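# Unclip both clips from the cell, leads still connected

## Task

Remove each of the two clips from the cell and set them down away from it. The metal strips must not get bent, and the leads must stay plugged in.

## Robot and tools

Robot: two 6-joint arms, left_arm and right_arm, each ending in a parallel two-finger gripper. A camera stand stands behind them. If anything falls from the table, or ends up resting off it, the job fails.

Frames. Scene frame: origin at table-top height, halfway between the arms' nominal bases. +z is up, +x points out over the table, and left_arm is on the +y side; these names do not match image left and right. Measured bases in the scene frame: left_arm at (-0.012, +0.279, 0) m, rotated about -0.9 degrees about z; right_arm at (+0.045, -0.285, 0) m, almost unrotated. Each arm reports its hand pose, velocities, targets and wrist-camera pose in its own base frame. Fixed cameras and the table use the scene frame. On the gripper, the fingers point along its +z and open and close along its y. end_effector_position (metres) is the spot between the finger pads, about 1 cm short of the fingertips. Reported pose can be off by a few centimetres, more at long reach.

execute_actions(actions, cameras). actions is a list of actions, each lasting 0.5 s. An action is a table of at most 15 rows, one row per 1/30 s step; a table with fewer rows repeats its last row. Every row holds 14 numbers in [-1, 1], one list covering both arms: left_arm dx, dy, dz, rx, ry, rz, opening, then right_arm in that same order. The six pose numbers are an offset, not a pose, measured from that arm's Hand target as it stood when the action began, along that arm's base axes. Every row counts from that same start, not from the row before. Scale: 1.0 = 0.6 m for dx/dy/dz, and 180 degrees for the rotation vector (rx, ry, rz), which turns about the Hand target's position. A dx/dy/dz longer than 1.0 is shortened along its direction. Since each action starts from the current Hand target, a repeated offset moves the arm again. opening is absolute: +1 fully open (0.094 m), -1 closed. An arm left alone still needs all six pose zeros plus its current opening; a 0 in the opening slot is a real command. Images come back only when actions is empty or cameras names them.

move(target, speed, blend, opening_speed, grip_force, blocking, cameras). target is one 14-number row laid out as above, or a list of up to 15 rows. Every row is an offset from the Hand targets at the start of the move, not from the row before. speed: path top speed in m/s, 0.002 to 2.9, default 0.25; turning is capped at twice that in rad/s. Give one number, or one per target. blend (m) rounds the corners at intermediate targets; 0 stops at each. opening_speed: rate of the commanded opening, in units per second on the -1..+1 scale, at least 0.2. Use it when closing on anything delicate. grip_force: newtons per finger pad, 10 to 50 (50 is full); one value, or one per arm. It stays until you change it. Lower forces close slowly. A whole move lasts at most 10 s, and paths do not avoid obstacles or the other arm. The result adds a move: line whose ending word may be done, off_target, moving, held or fault. limits=paced means the sent pose was clipped; limits=held means a check withheld steps. done means at rest within 10 mm and 2 degrees; it does not tell you about contact.

wait(seconds 0 to 10): lets the scene run with the last commands held. stop: brakes a running move. zoom_image(camera, region [x0, y0, x1, y1] in pixels, at most 504 by 504): a closer look at a camera's latest image. read_manual(section "licences"): licence texts only. finished_scene(scene): ends the current scene, given by its number. Call it only once the clips lie clear and stay so with the robot off them.

Cameras: cam_head_left, cam_head_right, cam_high, cam_low, cam_left_wrist, cam_right_wrist, each 896x504, pinhole with radial distortion. A fixed camera may be a few millimetres or degrees off its calibration. Wrist images can lag while the arm moves.

Results: Hand target is the last commanded pose after clipping, and the next offsets start from it. The gripper often rests short of it, and waiting does not help. Any new command, even all zeros, asks for it again; if the gripper still falls short, send the remaining gap as an offset. Commanded orientation is clipped to within 40 degrees of the measured one. Weight and friction can leave the hand low, short or tilted, and tiny moves may go sideways or not happen at all. Check position and quaternion after every move. Joint positions end with the measured opening in metres. grip_measured uses the command scale. It reads a little wide when empty and somewhat under the part's width when squeezing. Force climbs roughly 1 N per 0.001 below first contact, then jumps to the force limit. To release, command well above grip_measured. Tool commands shows the present commands. Joint torques include the arm's own weight and are noisy; joints 1 to 3 wrap at ±28 N m. Joint velocities can read within noise. Action results list positions at some steps. Motor temperatures: MOTOR HOT appears at 75 °C; at 90 °C a fault folds that arm, which then idles; at 100 °C it goes limp.

Avoid: hitting or pressing hard on anything, especially fixed or heavy things; contact between the arms or grippers, including one gripper closing on the other's fingers; dropping or releasing parts that are still moving; pulling on wrist-camera cables; paths that pass near an arm's own base, which can flip its shoulder (go around it). Also avoid long stretched-out holds or pushing toward an unreachable pose, which heat motors. To end a push, command the target back past the gripper. Faster motion strikes harder and strays more from the path.

Each tool is called after "Call:" by a JSON object that holds its "fn" and its "kwargs", one argument or row to a line.

## Session

Call:
{"fn": "execute_actions", "kwargs": {
  "actions": []
}}

Scene clock: 0.00 s.
left_arm: end_effector_position=(+0.3889, +0.0336, +0.0847) grip_measured=+1.000 end_effector_quat_wxyz=(+0.561, -0.085, +0.818, +0.092) | right_arm: end_effector_position=(+0.3974, -0.0213, +0.0952) grip_measured=+1.000 end_effector_quat_wxyz=(+0.561, +0.049, +0.817, -0.121)
Joint positions: left_arm=[-0.04 1.552 0.369 0.806 -0.286 -0.052 0.094] | right_arm=[0.094 1.545 0.415 0.76 0.344 -0.022 0.094]
Joint velocities: within noise
Joint torques (N m): no reading
Motor temperatures (°C): left_arm=[33 42 45 42 35 32 27] | right_arm=[28 40 45 44 32 27 33]
Heat: left arm: 45 °C; right arm: 45 °C.
Hand target: left_arm +0.3918, +0.0335, +0.0915; +0.569, -0.086, +0.812, +0.091 | right_arm +0.3986, -0.0211, +0.0975; +0.563, +0.050, +0.816, -0.120
Tool commands: left_gripper/opening=+1.0 right_gripper/opening=+1.0

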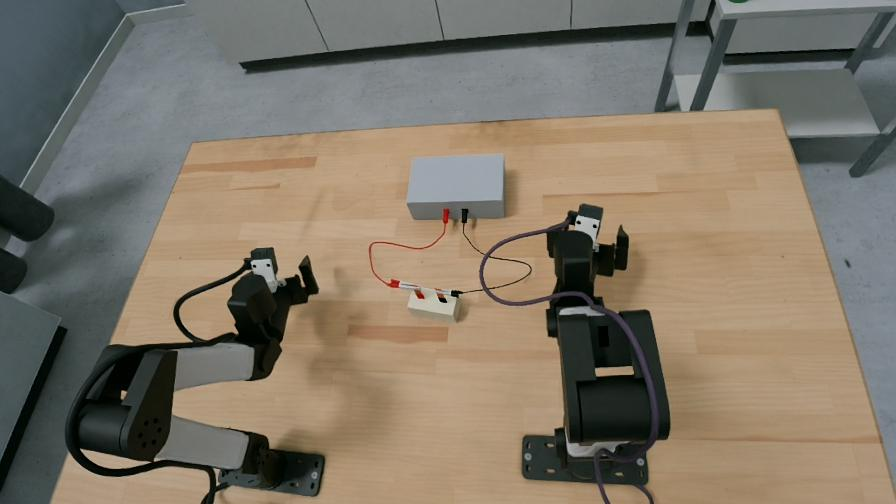

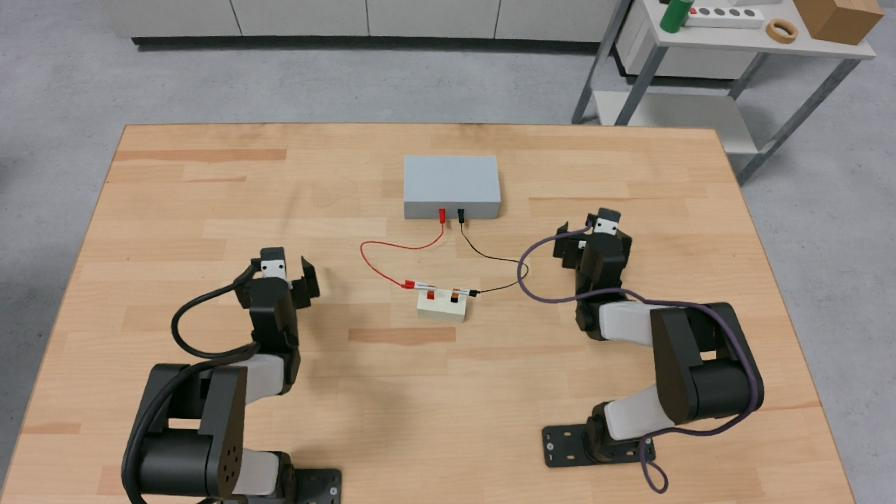

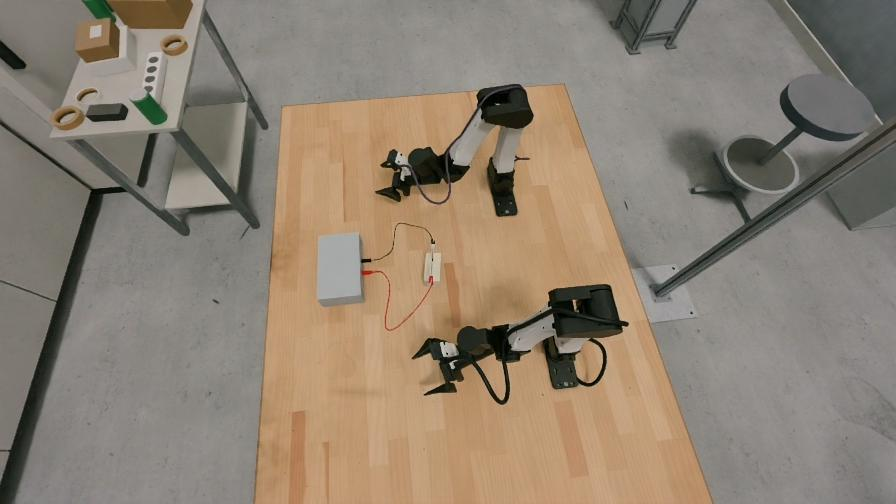

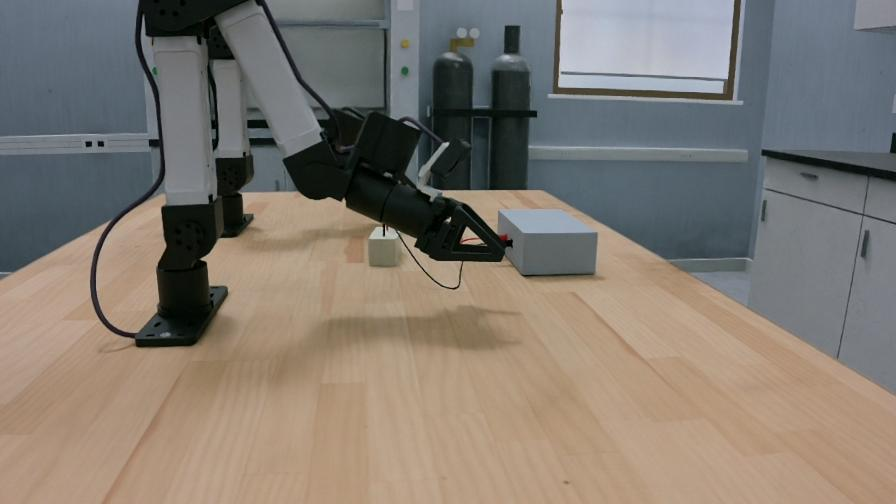

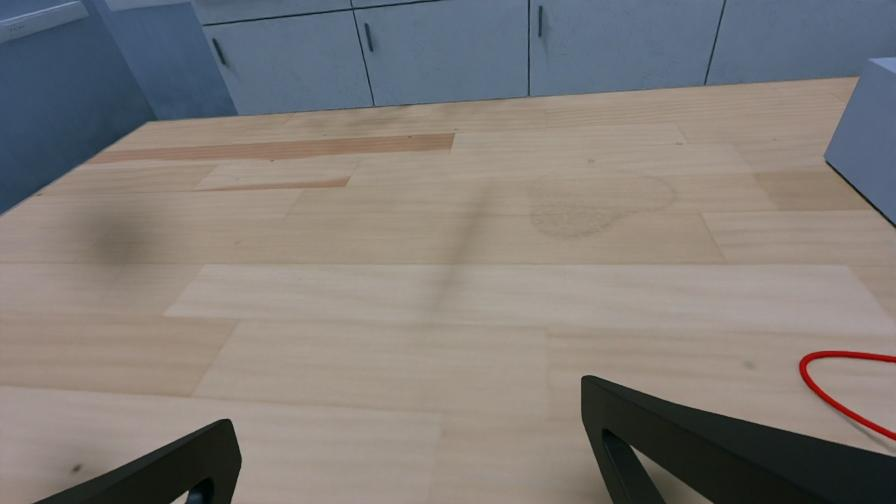

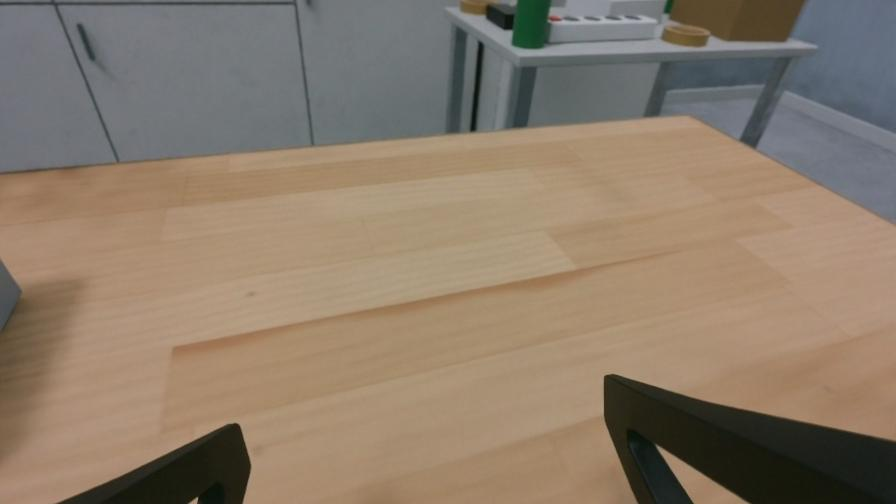

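Call:
{"fn": "zoom_image", "kwargs": {
  "camera": "cam_head_left",
  "region": [370, 260, 490, 330]
}}

Call:
{"fn": "zoom_image", "kwargs": {
  "camera": "cam_head_right",
  "region": [380, 260, 500, 330]
}}

Call:
{"fn": "zoom_image", "kwargs": {
  "camera": "cam_high",
  "region": [370, 220, 490, 300]
}}

Call:
{"fn": "zoom_image", "kwargs": {
  "camera": "cam_low",
  "region": [340, 200, 440, 280]
}}

Scaled by 4.200 from the camera's 896x504 image, which has a finer 1280x720 frame.

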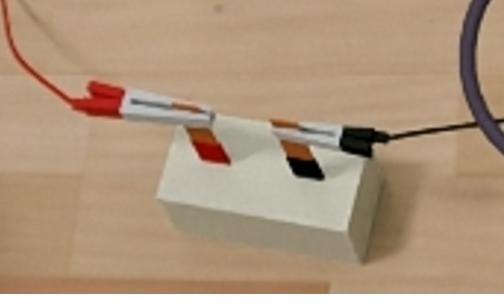

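Scaled by 4.200 from the camera's 896x504 image, which has a finer 1280x720 frame.

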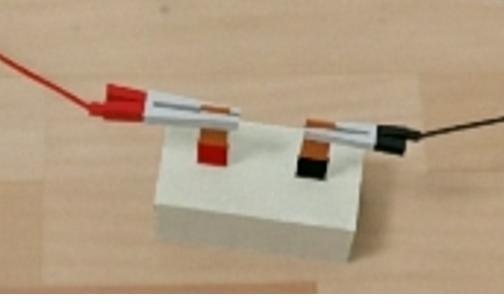

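Scaled by 4.200 from the camera's 896x504 image, which has a finer 1280x720 frame.

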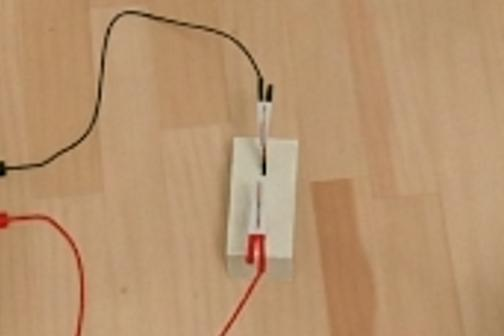

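Scaled by 5.040 from the camera's 896x504 image, which has a finer 1280x720 frame.

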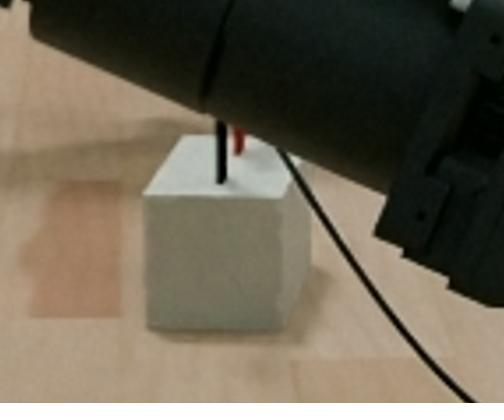

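Call:
{"fn": "move", "kwargs": {
  "target": [
    [0,0,0.2,0,0,0,1,0,0,0,0,0,0,1],
    [-0.07,-0.389,0.214,0.259,0.357,-0.486,1,0,0,0,0,0,0,1]
  ],
  "blend": [0.03,0],
  "cameras": ["cam_left_wrist","cam_head_left"]
}}

Scene clock: 41.00 s.
left_arm: end_effector_position=(+0.3489, -0.1984, +0.2209) grip_measured=+1.000 end_effector_quat_wxyz=(+0.097, +0.696, +0.712, +0.022) | right_arm: end_effector_position=(+0.3974, -0.0213, +0.0952) grip_measured=+1.000 end_effector_quat_wxyz=(+0.561, +0.049, +0.817, -0.121)
Joint positions: left_arm=[-0.514 1.976 2.177 -1.572 0.008 1.034 0.094] | right_arm=[0.094 1.545 0.415 0.76 0.344 -0.022 0.094]
Joint torques (N m): left_arm=[-0.66 -8.8 7.05 0.72 0.01 0.12] | right_arm=[-0.42 -5.75 6.37 2.46 0.05 -0.01]
Motor temperatures (°C): left_arm=[32 45 47 45 34 31 27] | right_arm=[27 41 45 49 31 27 32]
Heat: left arm: 47 °C; right arm: 49 °C.
Hand target: left_arm +0.3498, -0.1999, +0.2199; +0.001, +0.707, +0.707, +0.000 | right_arm +0.3986, -0.0211, +0.0975; +0.563, +0.050, +0.816, -0.120
Off the commanded pose: left_arm 0.002 m, 11 deg | right_arm 0.003 m, 0 deg.
joint sent to its limit (left arm) — joint 4 (wrist pitch), lower limit. The joint targets are off in orientation, not in position.
move: off_target (left_arm)
camera_calibration:
cam_left_wrist: T_world_to_cam=[[-0.992768, 0.0702244, -0.0973675, 0.37], [0.05031, 0.979774, 0.193679, 0.1806], [0.108999, 0.187379, -0.976221, 0.323244], [0, 0, 0, 1]] pos_world=[0.323005, -0.263499, 0.316606]
Images, in order (width x height): cam_head_left 896x504, cam_left_wrist 896x504.

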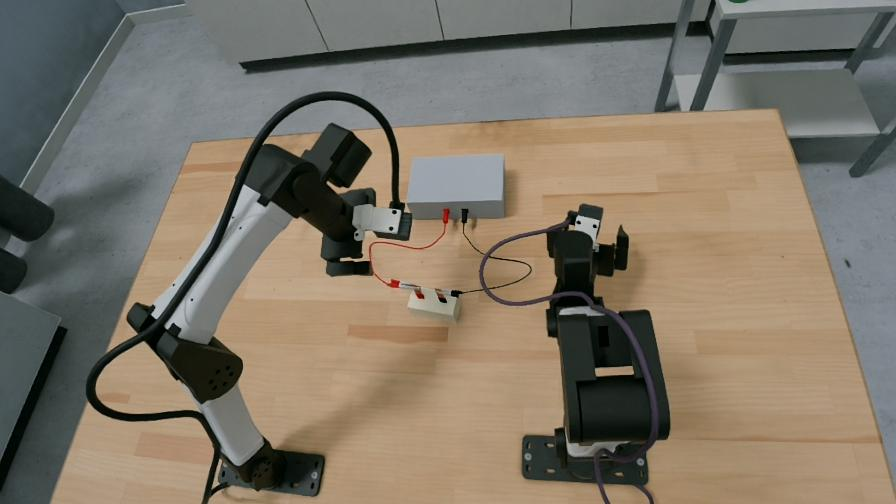

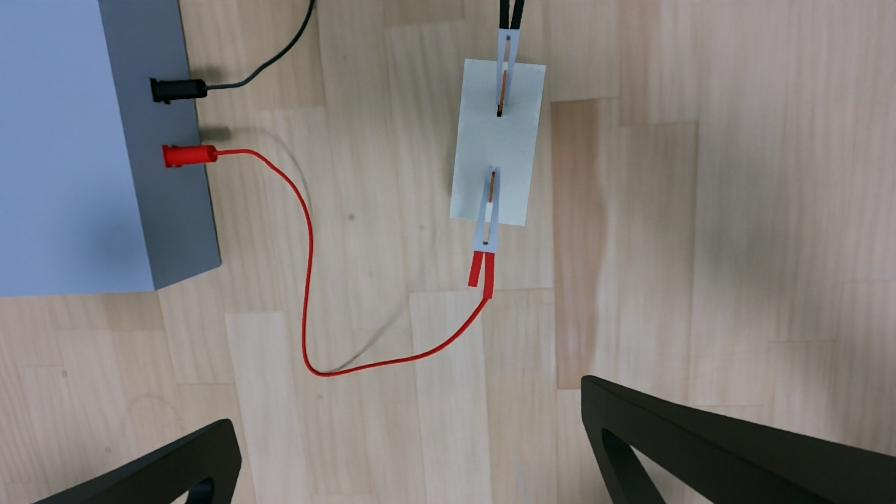

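Call:
{"fn": "zoom_image", "kwargs": {
  "camera": "cam_left_wrist",
  "region": [400, 0, 620, 320]
}}

Scaled by 1.575 from the camera's 896x504 image, which has a finer 1280x720 frame.

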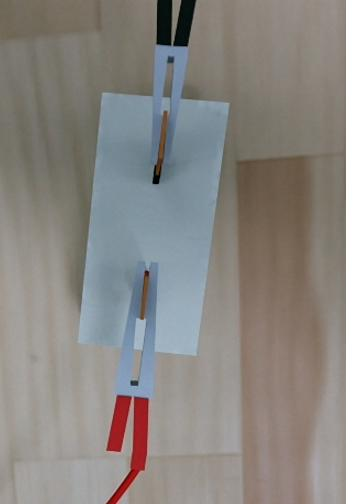

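Call:
{"fn": "move", "kwargs": {
  "target": [-0.03,0,-0.167,0,0,-0.05,1,-0.15,-0.15,0.26,0,0,0,1],
  "cameras": ["cam_left_wrist","cam_head_left","cam_low"]
}}

Call:
{"fn": "zoom_image", "kwargs": {
  "camera": "cam_low",
  "region": [320, 160, 500, 280]
}}

Call:
{"fn": "zoom_image", "kwargs": {
  "camera": "cam_left_wrist",
  "region": [300, 0, 680, 504]
}}

Scene clock: 60.93 s.
left_arm: end_effector_position=(+0.3280, -0.1952, +0.1239) grip_measured=+1.000 end_effector_quat_wxyz=(-0.004, +0.753, +0.659, -0.004) | right_arm: end_effector_position=(+0.3069, -0.1118, +0.2428) grip_measured=+1.000 end_effector_quat_wxyz=(+0.557, +0.056, +0.820, -0.122)
Joint positions: left_arm=[-0.535 2.011 1.849 -1.418 0.005 1.169 0.094] | right_arm=[-0.414 0.839 0.678 -0.2 -0.122 -0.194 0.094]
Joint torques (N m): left_arm=[-0.92 -9.95 5.37 0.65 0.02 0.14] | right_arm=[-0.8 -1.2 10.8 2.41 -0.29 -0.05]
Motor temperatures (°C): left_arm=[32 50 48 41 34 31 27] | right_arm=[27 41 46 49 30 27 32]
Heat: left arm: 50 °C; right arm: 49 °C.
Hand target: left_arm +0.3319, -0.1998, +0.1198; +0.001, +0.760, +0.650, +0.000 | right_arm +0.3086, -0.1112, +0.2534; +0.563, +0.050, +0.816, -0.120
Off the commanded pose: left_arm 0.007 m, 2 deg | right_arm 0.011 m, 1 deg.
move: off_target (right_arm)
camera_calibration:
cam_left_wrist: T_world_to_cam=[[-0.970314, 0.224319, 0.090401, 0.339021], [0.240951, 0.928825, 0.281474, 0.114006], [-0.0208268, 0.2949, -0.955301, 0.291246], [0, 0, 0, 1]] pos_world=[0.307553, -0.267828, 0.21549]
Images, in order (width x height): cam_head_left 896x504, cam_low 896x504, cam_left_wrist 896x504.

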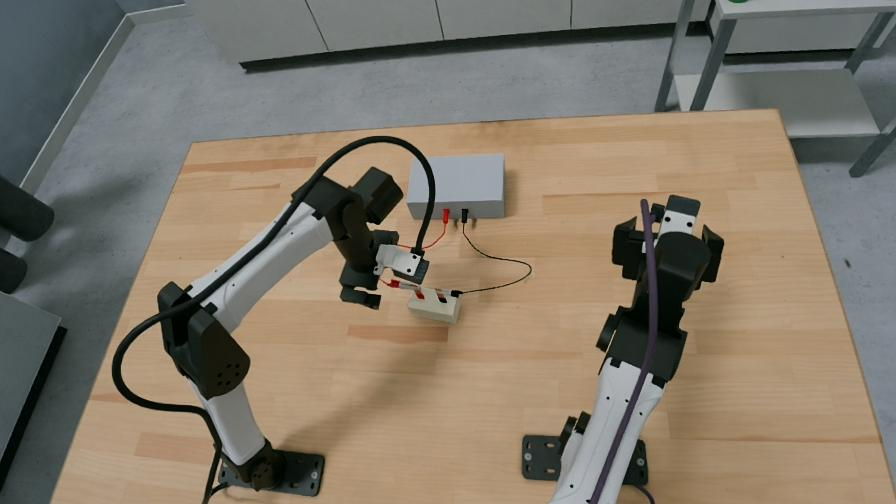

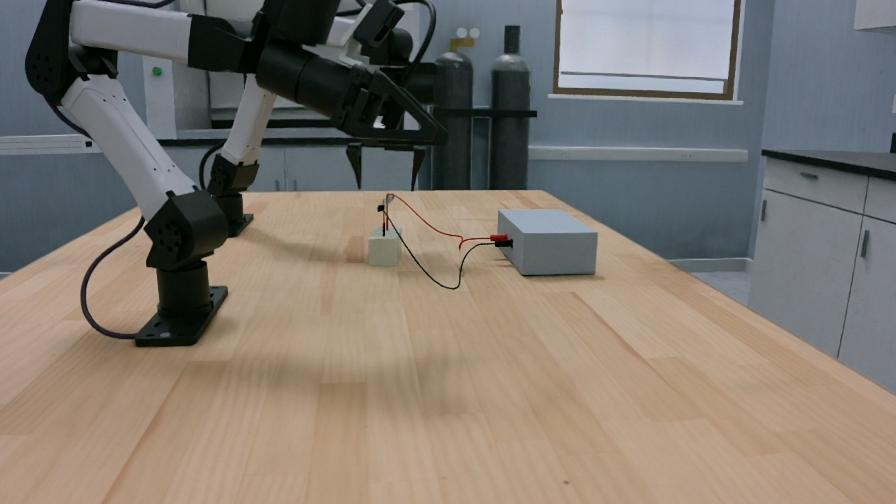

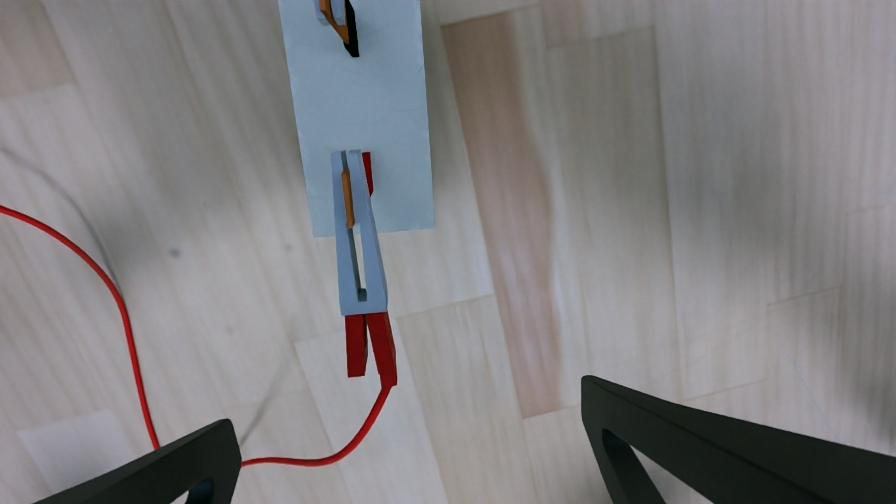

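Scaled by 2.800 from the camera's 896x504 image, which has a finer 1280x720 frame.

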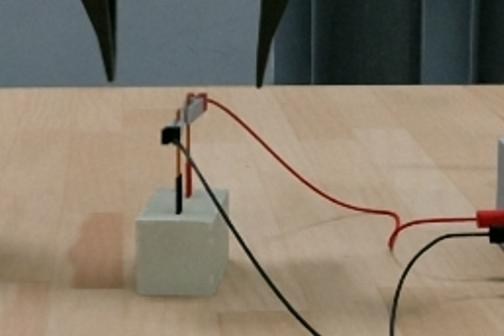

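Scaled by 1.000.

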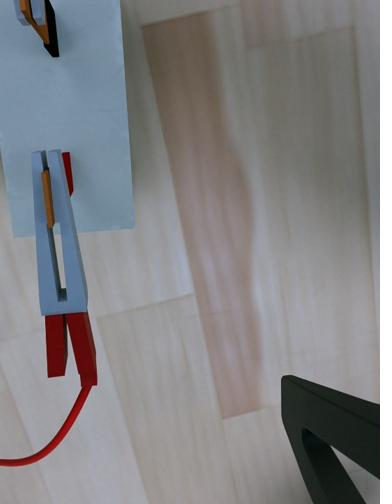

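Call:
{"fn": "move", "kwargs": {
  "target": [0.012,-0.012,-0.03,0,0,0,-0.3,0,0,0,0,0,0,1],
  "speed": 0.1,
  "cameras": ["cam_left_wrist","cam_low"]
}}

Call:
{"fn": "zoom_image", "kwargs": {
  "camera": "cam_low",
  "region": [320, 160, 500, 280]
}}

Scene clock: 86.93 s.
left_arm: end_effector_position=(+0.3355, -0.2025, +0.1079) grip_measured=-0.299 end_effector_quat_wxyz=(-0.001, +0.755, +0.656, -0.003) | right_arm: end_effector_position=(+0.3068, -0.1118, +0.2426) grip_measured=+1.000 end_effector_quat_wxyz=(+0.556, +0.056, +0.820, -0.122)
Joint positions: left_arm=[-0.541 2.046 1.837 -1.366 0.005 1.169 0.033] | right_arm=[-0.414 0.839 0.678 -0.2 -0.122 -0.194 0.094]
Joint torques (N m): left_arm=[-0.92 -9.89 5.31 0.67 0.02 0.08] | right_arm=[-0.85 -1.35 10.93 2.43 -0.33 -0.06]
Heat: left arm: 50 °C; right arm: 48 °C.
Hand target: left_arm +0.3391, -0.2071, +0.1017; +0.001, +0.760, +0.650, +0.000 | right_arm +0.3085, -0.1112, +0.2534; +0.563, +0.050, +0.816, -0.121
Off the commanded pose: left_arm 0.008 m, 1 deg | right_arm 0.011 m, 1 deg.
move: off_target (right_arm)
camera_calibration:
cam_left_wrist: T_world_to_cam=[[-0.969296, 0.230476, 0.0857061, 0.350821], [0.245438, 0.928079, 0.280053, 0.121941], [-0.0149967, 0.292489, -0.956151, 0.2759], [0, 0, 0, 1]] pos_world=[0.314258, -0.274724, 0.199585]
Images, in order (width x height): cam_low 896x504, cam_left_wrist 896x504.

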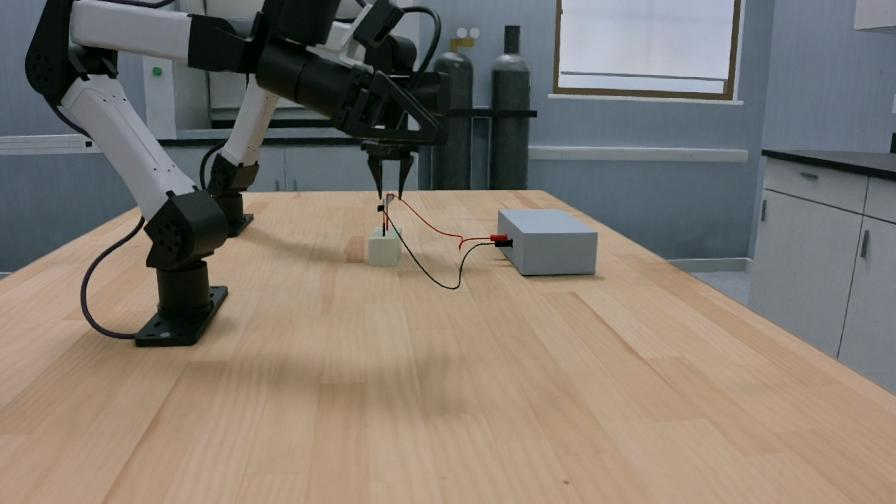

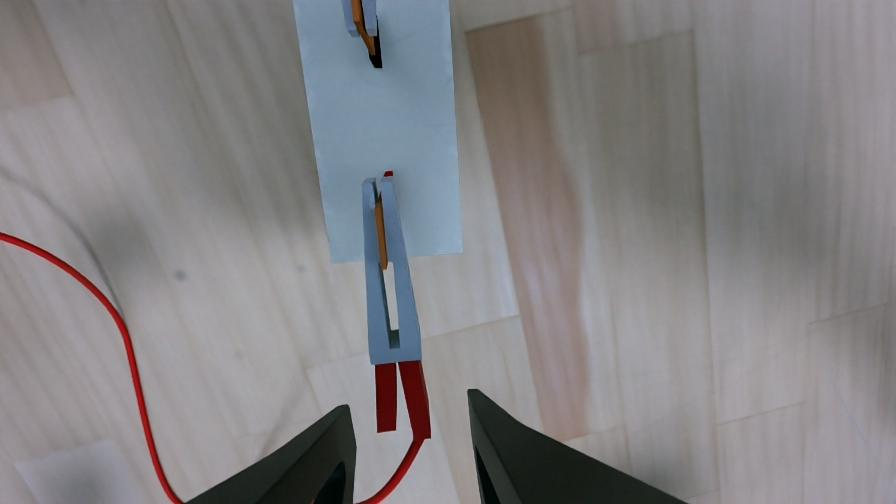

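Scaled by 2.800 from the camera's 896x504 image, which has a finer 1280x720 frame.

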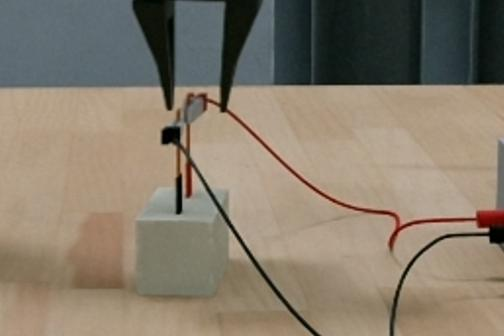

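Call:
{"fn": "move", "kwargs": {
  "target": [0.001,0,-0.016,0,0,0,-0.6,0,0,0,0,0,0,1],
  "speed": 0.05,
  "cameras": ["cam_left_wrist","cam_low"]
}}

Call:
{"fn": "zoom_image", "kwargs": {
  "camera": "cam_left_wrist",
  "region": [330, 150, 530, 504]
}}

Call:
{"fn": "zoom_image", "kwargs": {
  "camera": "cam_low",
  "region": [350, 170, 450, 240]
}}

Scene clock: 95.13 s.
left_arm: end_effector_position=(+0.3365, -0.2031, +0.0997) grip_measured=-0.599 end_effector_quat_wxyz=(+0.001, +0.755, +0.656, -0.002) | right_arm: end_effector_position=(+0.3068, -0.1118, +0.2426) grip_measured=+1.000 end_effector_quat_wxyz=(+0.556, +0.056, +0.820, -0.122)
Joint positions: left_arm=[-0.541 2.046 1.804 -1.329 0.005 1.169 0.019] | right_arm=[-0.414 0.839 0.678 -0.2 -0.122 -0.194 0.094]
Joint torques (N m): left_arm=[-0.81 -9.7 5.15 0.66 0.01 0.08] | right_arm=[-0.83 -1.24 10.74 2.45 -0.34 -0.07]
Heat: left arm: 51 °C; right arm: 49 °C.
Hand target: left_arm +0.3397, -0.2071, +0.0922; +0.001, +0.760, +0.650, +0.000 | right_arm +0.3085, -0.1112, +0.2534; +0.563, +0.050, +0.816, -0.121
Off the commanded pose: left_arm 0.009 m, 1 deg | right_arm 0.011 m, 1 deg.
move: off_target (right_arm)
camera_calibration:
cam_left_wrist: T_world_to_cam=[[-0.969597, 0.230638, 0.0817816, 0.35318], [0.244433, 0.928667, 0.278982, 0.125094], [-0.011604, 0.29049, -0.956808, 0.266787], [0, 0, 0, 1]] pos_world=[0.314961, -0.275126, 0.191481]
Images, in order (width x height): cam_low 896x504, cam_left_wrist 896x504.

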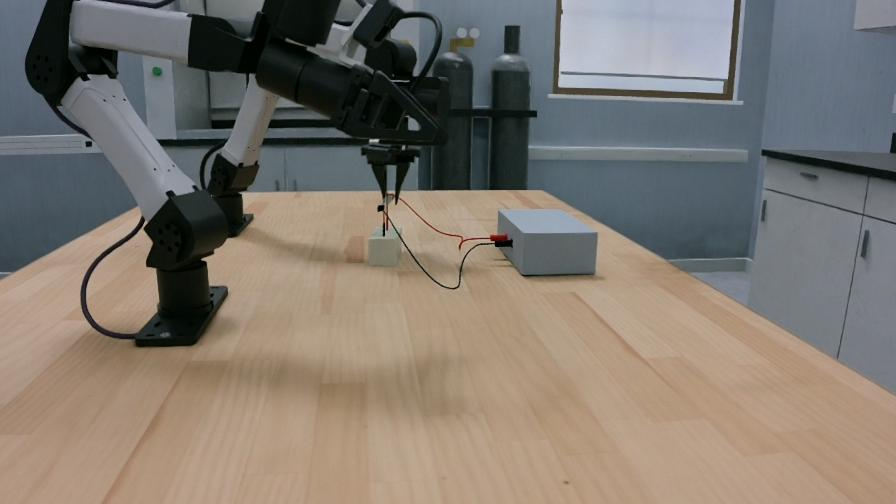

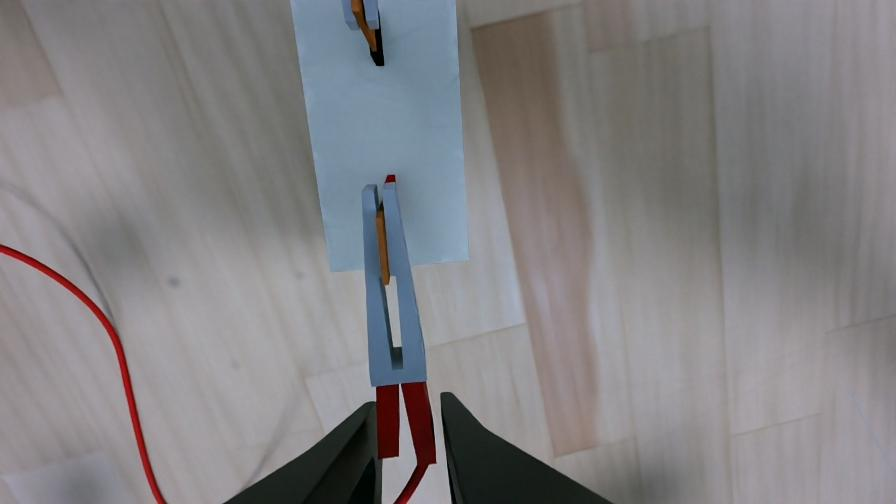

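Scaled by 1.424 from the camera's 896x504 image, which has a finer 1280x720 frame.

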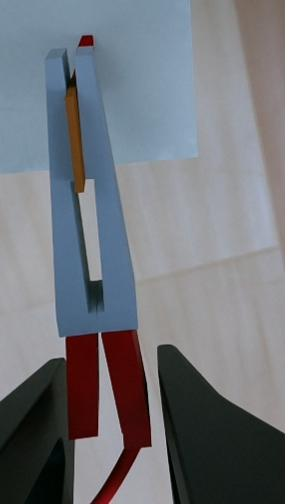

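Scaled by 5.040 from the camera's 896x504 image, which has a finer 1280x720 frame.

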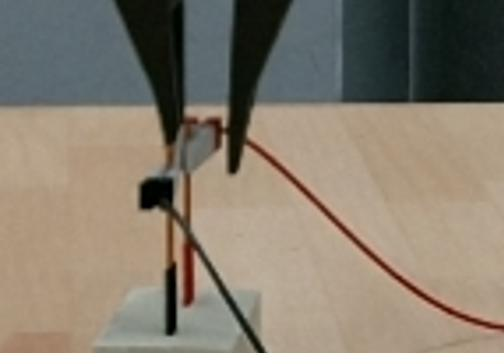

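Call:
{"fn": "move", "kwargs": {
  "target": [0.004,0.003,0,0,0,0,-0.7,0,0,0,0,0,0,1],
  "speed": 0.05,
  "opening_speed": 0.2,
  "cameras": ["cam_left_wrist"]
}}

Call:
{"fn": "zoom_image", "kwargs": {
  "camera": "cam_left_wrist",
  "region": [330, 150, 530, 504]
}}

Scene clock: 108.37 s.
left_arm: end_effector_position=(+0.3366, -0.2031, +0.0997) grip_measured=-0.698 end_effector_quat_wxyz=(+0.001, +0.755, +0.656, -0.002) | right_arm: end_effector_position=(+0.3068, -0.1118, +0.2426) grip_measured=+1.000 end_effector_quat_wxyz=(+0.556, +0.056, +0.820, -0.122)
Joint positions: left_arm=[-0.541 2.046 1.804 -1.329 0.004 1.171 0.014] | right_arm=[-0.414 0.839 0.678 -0.2 -0.122 -0.194 0.094]
Joint torques (N m): left_arm=[-0.2 -9.29 5.68 0.64 0.02 0.14] | right_arm=[-0.79 -1.26 10.93 2.43 -0.32 -0.06]
Heat: left arm: 52 °C; right arm: 50 °C.
Hand target: left_arm +0.3421, -0.2052, +0.0922; +0.001, +0.760, +0.650, +0.000 | right_arm +0.3085, -0.1112, +0.2534; +0.563, +0.050, +0.816, -0.121
Off the commanded pose: left_arm 0.010 m, 1 deg | right_arm 0.011 m, 1 deg.
move: off_target (right_arm)
camera_calibration:
cam_left_wrist: T_world_to_cam=[[-0.969306, 0.232056, 0.0812166, 0.353491], [0.245629, 0.928278, 0.279225, 0.124587], [-0.010596, 0.290603, -0.956785, 0.266494], [0, 0, 0, 1]] pos_world=[0.314862, -0.275125, 0.19148]
Images, in order (width x height): cam_left_wrist 896x504.

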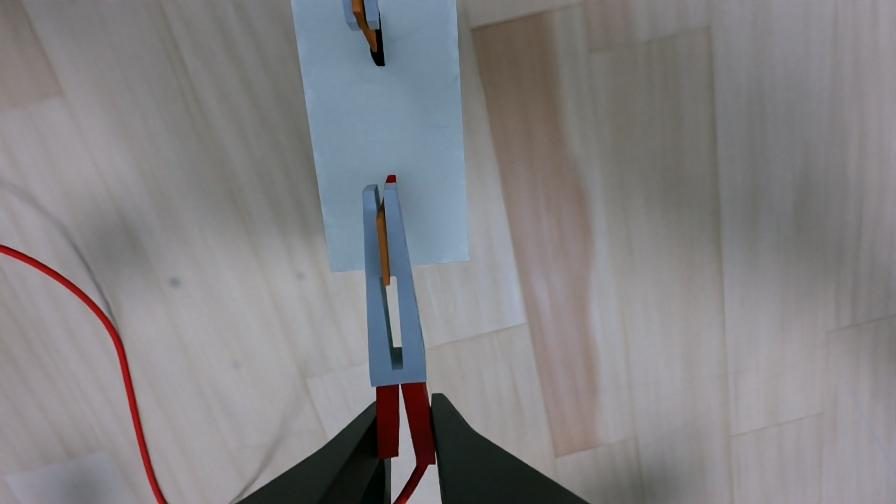

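Scaled by 1.424 from the camera's 896x504 image, which has a finer 1280x720 frame.

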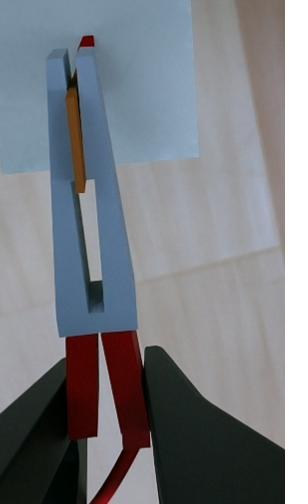

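Call:
{"fn": "move", "kwargs": {
  "target": [0.002,0,0,0,0,0,-0.76,0,0,0,0,0,0,1],
  "speed": 0.05,
  "opening_speed": 0.2,
  "cameras": ["cam_left_wrist"]
}}

Call:
{"fn": "zoom_image", "kwargs": {
  "camera": "cam_left_wrist",
  "region": [330, 150, 530, 504]
}}

Scene clock: 116.00 s.
left_arm: end_effector_position=(+0.3365, -0.2030, +0.0963) grip_measured=-0.755 end_effector_quat_wxyz=(-0.004, +0.756, +0.655, -0.004) | right_arm: end_effector_position=(+0.3068, -0.1118, +0.2426) grip_measured=+1.000 end_effector_quat_wxyz=(+0.556, +0.056, +0.820, -0.122)
Joint positions: left_arm=[-0.541 2.055 1.804 -1.329 0.004 1.172 0.012] | right_arm=[-0.414 0.839 0.678 -0.2 -0.122 -0.194 0.094]
Joint torques (N m): left_arm=[-0.06 -9.73 6.19 0.59 0.01 0.14] | right_arm=[-0.76 -1.26 10.78 2.44 -0.29 -0.07]
Motor temperatures (°C): left_arm=[32 52 49 36 32 30 27] | right_arm=[27 37 50 46 30 27 31]
Heat: left arm: 52 °C; right arm: 50 °C.
Hand target: left_arm +0.3433, -0.2053, +0.0922; +0.001, +0.760, +0.650, +0.000 | right_arm +0.3085, -0.1112, +0.2534; +0.563, +0.050, +0.816, -0.121
Off the commanded pose: left_arm 0.008 m, 1 deg | right_arm 0.011 m, 1 deg.
move: off_target (right_arm)
camera_calibration:
cam_left_wrist: T_world_to_cam=[[-0.968283, 0.233112, 0.0899293, 0.35266], [0.249231, 0.926582, 0.281654, 0.123682], [-0.01767, 0.295134, -0.955293, 0.266348], [0, 0, 0, 1]] pos_world=[0.315356, -0.275419, 0.18789]
Images, in order (width x height): cam_left_wrist 896x504.

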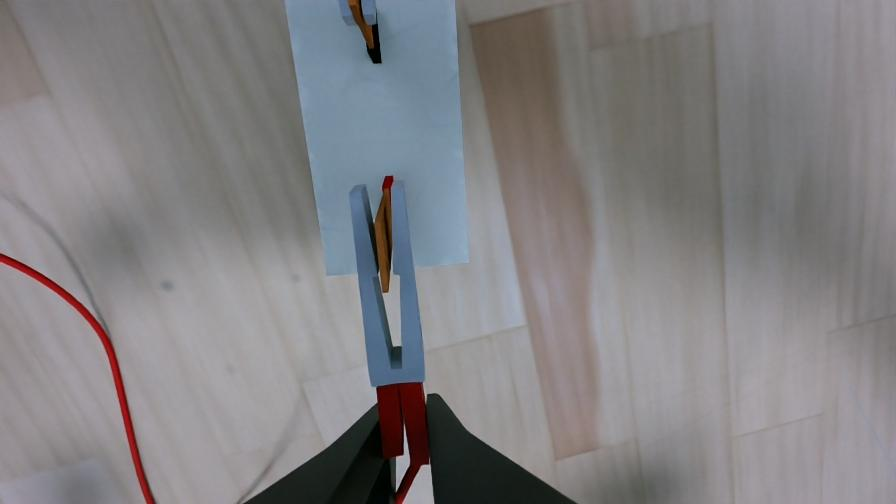

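Scaled by 1.424 from the camera's 896x504 image, which has a finer 1280x720 frame.

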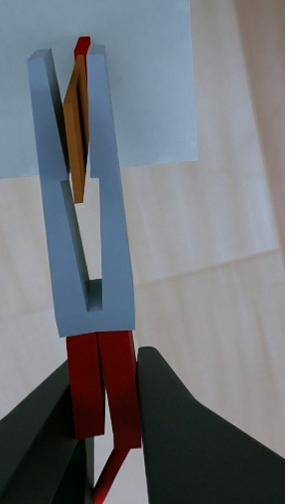

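Call:
{"fn": "move", "kwargs": {
  "target": [0,0,0,0,0,0,-0.8,0,0,0,0,0,0,1],
  "speed": 0.05,
  "opening_speed": 0.2,
  "cameras": ["cam_left_wrist","cam_low"]
}}

Call:
{"fn": "zoom_image", "kwargs": {
  "camera": "cam_left_wrist",
  "region": [330, 150, 530, 504]
}}

Call:
{"fn": "zoom_image", "kwargs": {
  "camera": "cam_low",
  "region": [350, 170, 450, 240]
}}

Scene clock: 122.37 s.
left_arm: end_effector_position=(+0.3365, -0.2030, +0.0963) grip_measured=-0.791 end_effector_quat_wxyz=(-0.004, +0.756, +0.655, -0.004) | right_arm: end_effector_position=(+0.3068, -0.1118, +0.2426) grip_measured=+1.000 end_effector_quat_wxyz=(+0.556, +0.056, +0.820, -0.122)
Joint positions: left_arm=[-0.541 2.055 1.804 -1.329 0.004 1.172 0.01] | right_arm=[-0.414 0.839 0.678 -0.2 -0.122 -0.194 0.094]
Joint torques (N m): left_arm=[-0.05 -9.77 6.2 0.59 0.02 0.14] | right_arm=[-0.84 -1.31 10.81 2.43 -0.3 -0.06]
Heat: left arm: 53 °C; right arm: 50 °C.
Hand target: left_arm +0.3433, -0.2053, +0.0922; +0.001, +0.760, +0.650, +0.000 | right_arm +0.3085, -0.1112, +0.2534; +0.563, +0.050, +0.816, -0.121
Off the commanded pose: left_arm 0.008 m, 1 deg | right_arm 0.011 m, 1 deg.
move: off_target (right_arm)
camera_calibration:
cam_left_wrist: T_world_to_cam=[[-0.968182, 0.233521, 0.0899513, 0.352737], [0.249629, 0.926477, 0.281647, 0.123528], [-0.0175673, 0.29514, -0.955292, 0.266317], [0, 0, 0, 1]] pos_world=[0.315356, -0.275418, 0.18789]
Images, in order (width x height): cam_low 896x504, cam_left_wrist 896x504.

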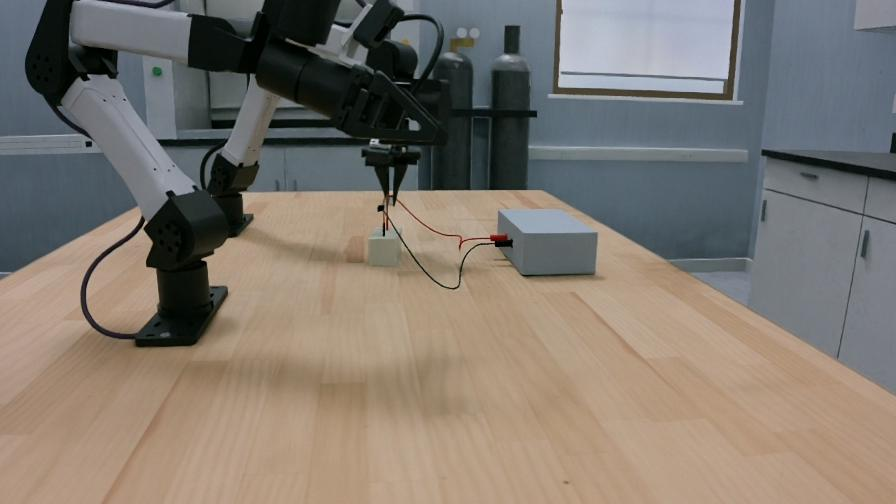

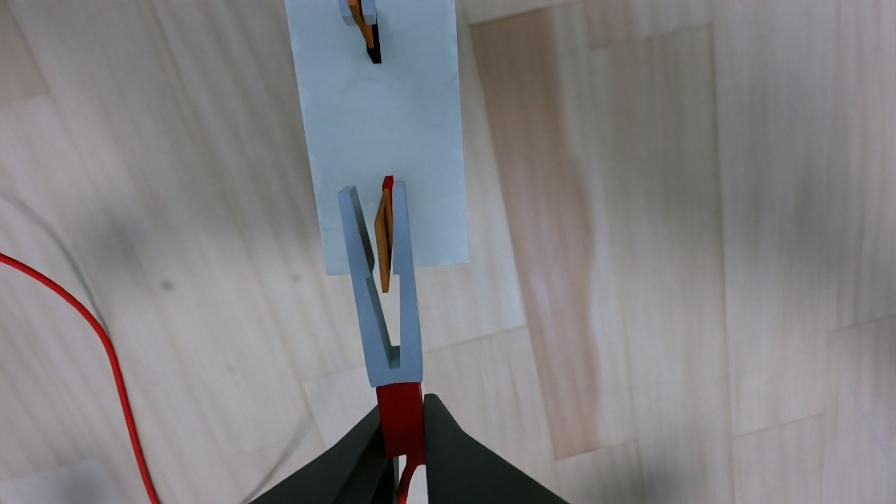

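Scaled by 1.424 from the camera's 896x504 image, which has a finer 1280x720 frame.

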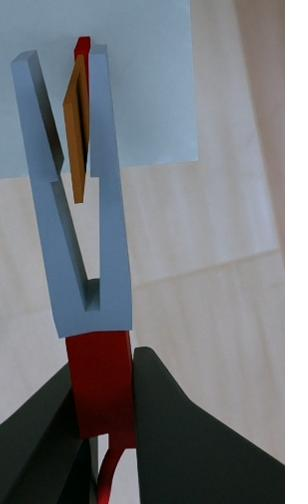

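Scaled by 5.040 from the camera's 896x504 image, which has a finer 1280x720 frame.

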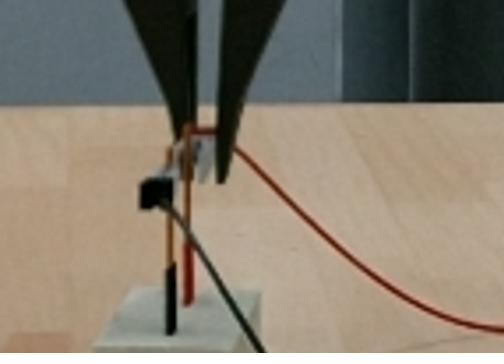

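Call:
{"fn": "move", "kwargs": {
  "target": [-0.005,0.03,0.003,0,0,0,-0.8,0,0,0,0,0,0,1],
  "speed": 0.05,
  "cameras": ["cam_left_wrist"]
}}

Call:
{"fn": "zoom_image", "kwargs": {
  "camera": "cam_left_wrist",
  "region": [330, 100, 530, 454]
}}

Scene clock: 133.03 s.
left_arm: end_effector_position=(+0.3348, -0.1871, +0.0838) grip_measured=-0.791 end_effector_quat_wxyz=(-0.021, +0.756, +0.654, -0.009) | right_arm: end_effector_position=(+0.3068, -0.1118, +0.2426) grip_measured=+1.000 end_effector_quat_wxyz=(+0.556, +0.056, +0.820, -0.122)
Joint positions: left_arm=[-0.508 2.055 1.754 -1.314 0.003 1.206 0.01] | right_arm=[-0.414 0.839 0.678 -0.2 -0.122 -0.194 0.094]
Joint torques (N m): left_arm=[0.24 -14.34 5.05 0.51 0.02 0.16] | right_arm=[-0.8 -1.2 10.92 2.44 -0.34 -0.07]
Heat: left arm: 53 °C; right arm: 51 °C.
Hand target: left_arm +0.3403, -0.1873, +0.0939; +0.001, +0.760, +0.650, +0.000 | right_arm +0.3085, -0.1112, +0.2534; +0.563, +0.050, +0.816, -0.121
Off the commanded pose: left_arm 0.012 m, 3 deg | right_arm 0.011 m, 1 deg.
move: off_target (left_arm, right_arm)
camera_calibration:
cam_left_wrist: T_world_to_cam=[[-0.96459, 0.232673, 0.124212, 0.344247], [0.259588, 0.920848, 0.290953, 0.107723], [-0.0466832, 0.312894, -0.94864, 0.262091], [0, 0, 0, 1]] pos_world=[0.316328, -0.261301, 0.174528]
Images, in order (width x height): cam_left_wrist 896x504.

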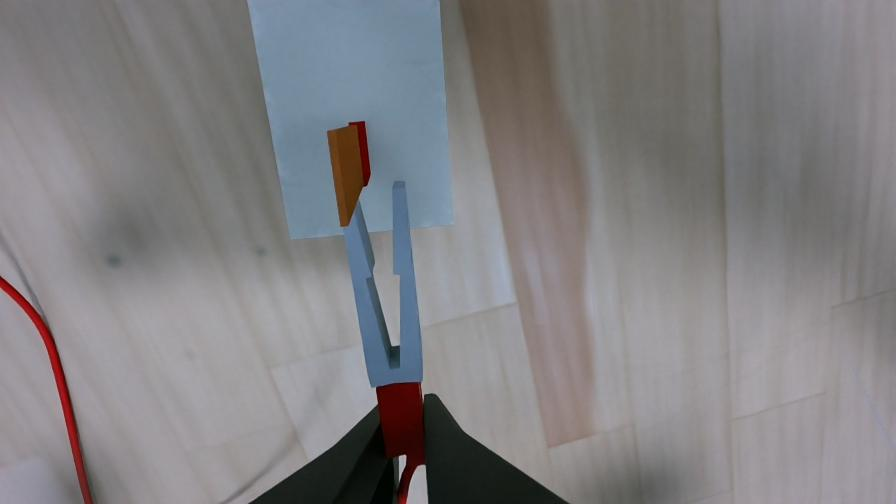

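Scaled by 1.424 from the camera's 896x504 image, which has a finer 1280x720 frame.

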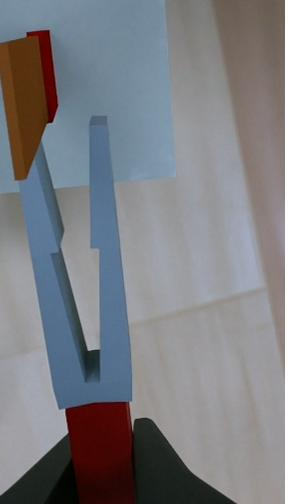

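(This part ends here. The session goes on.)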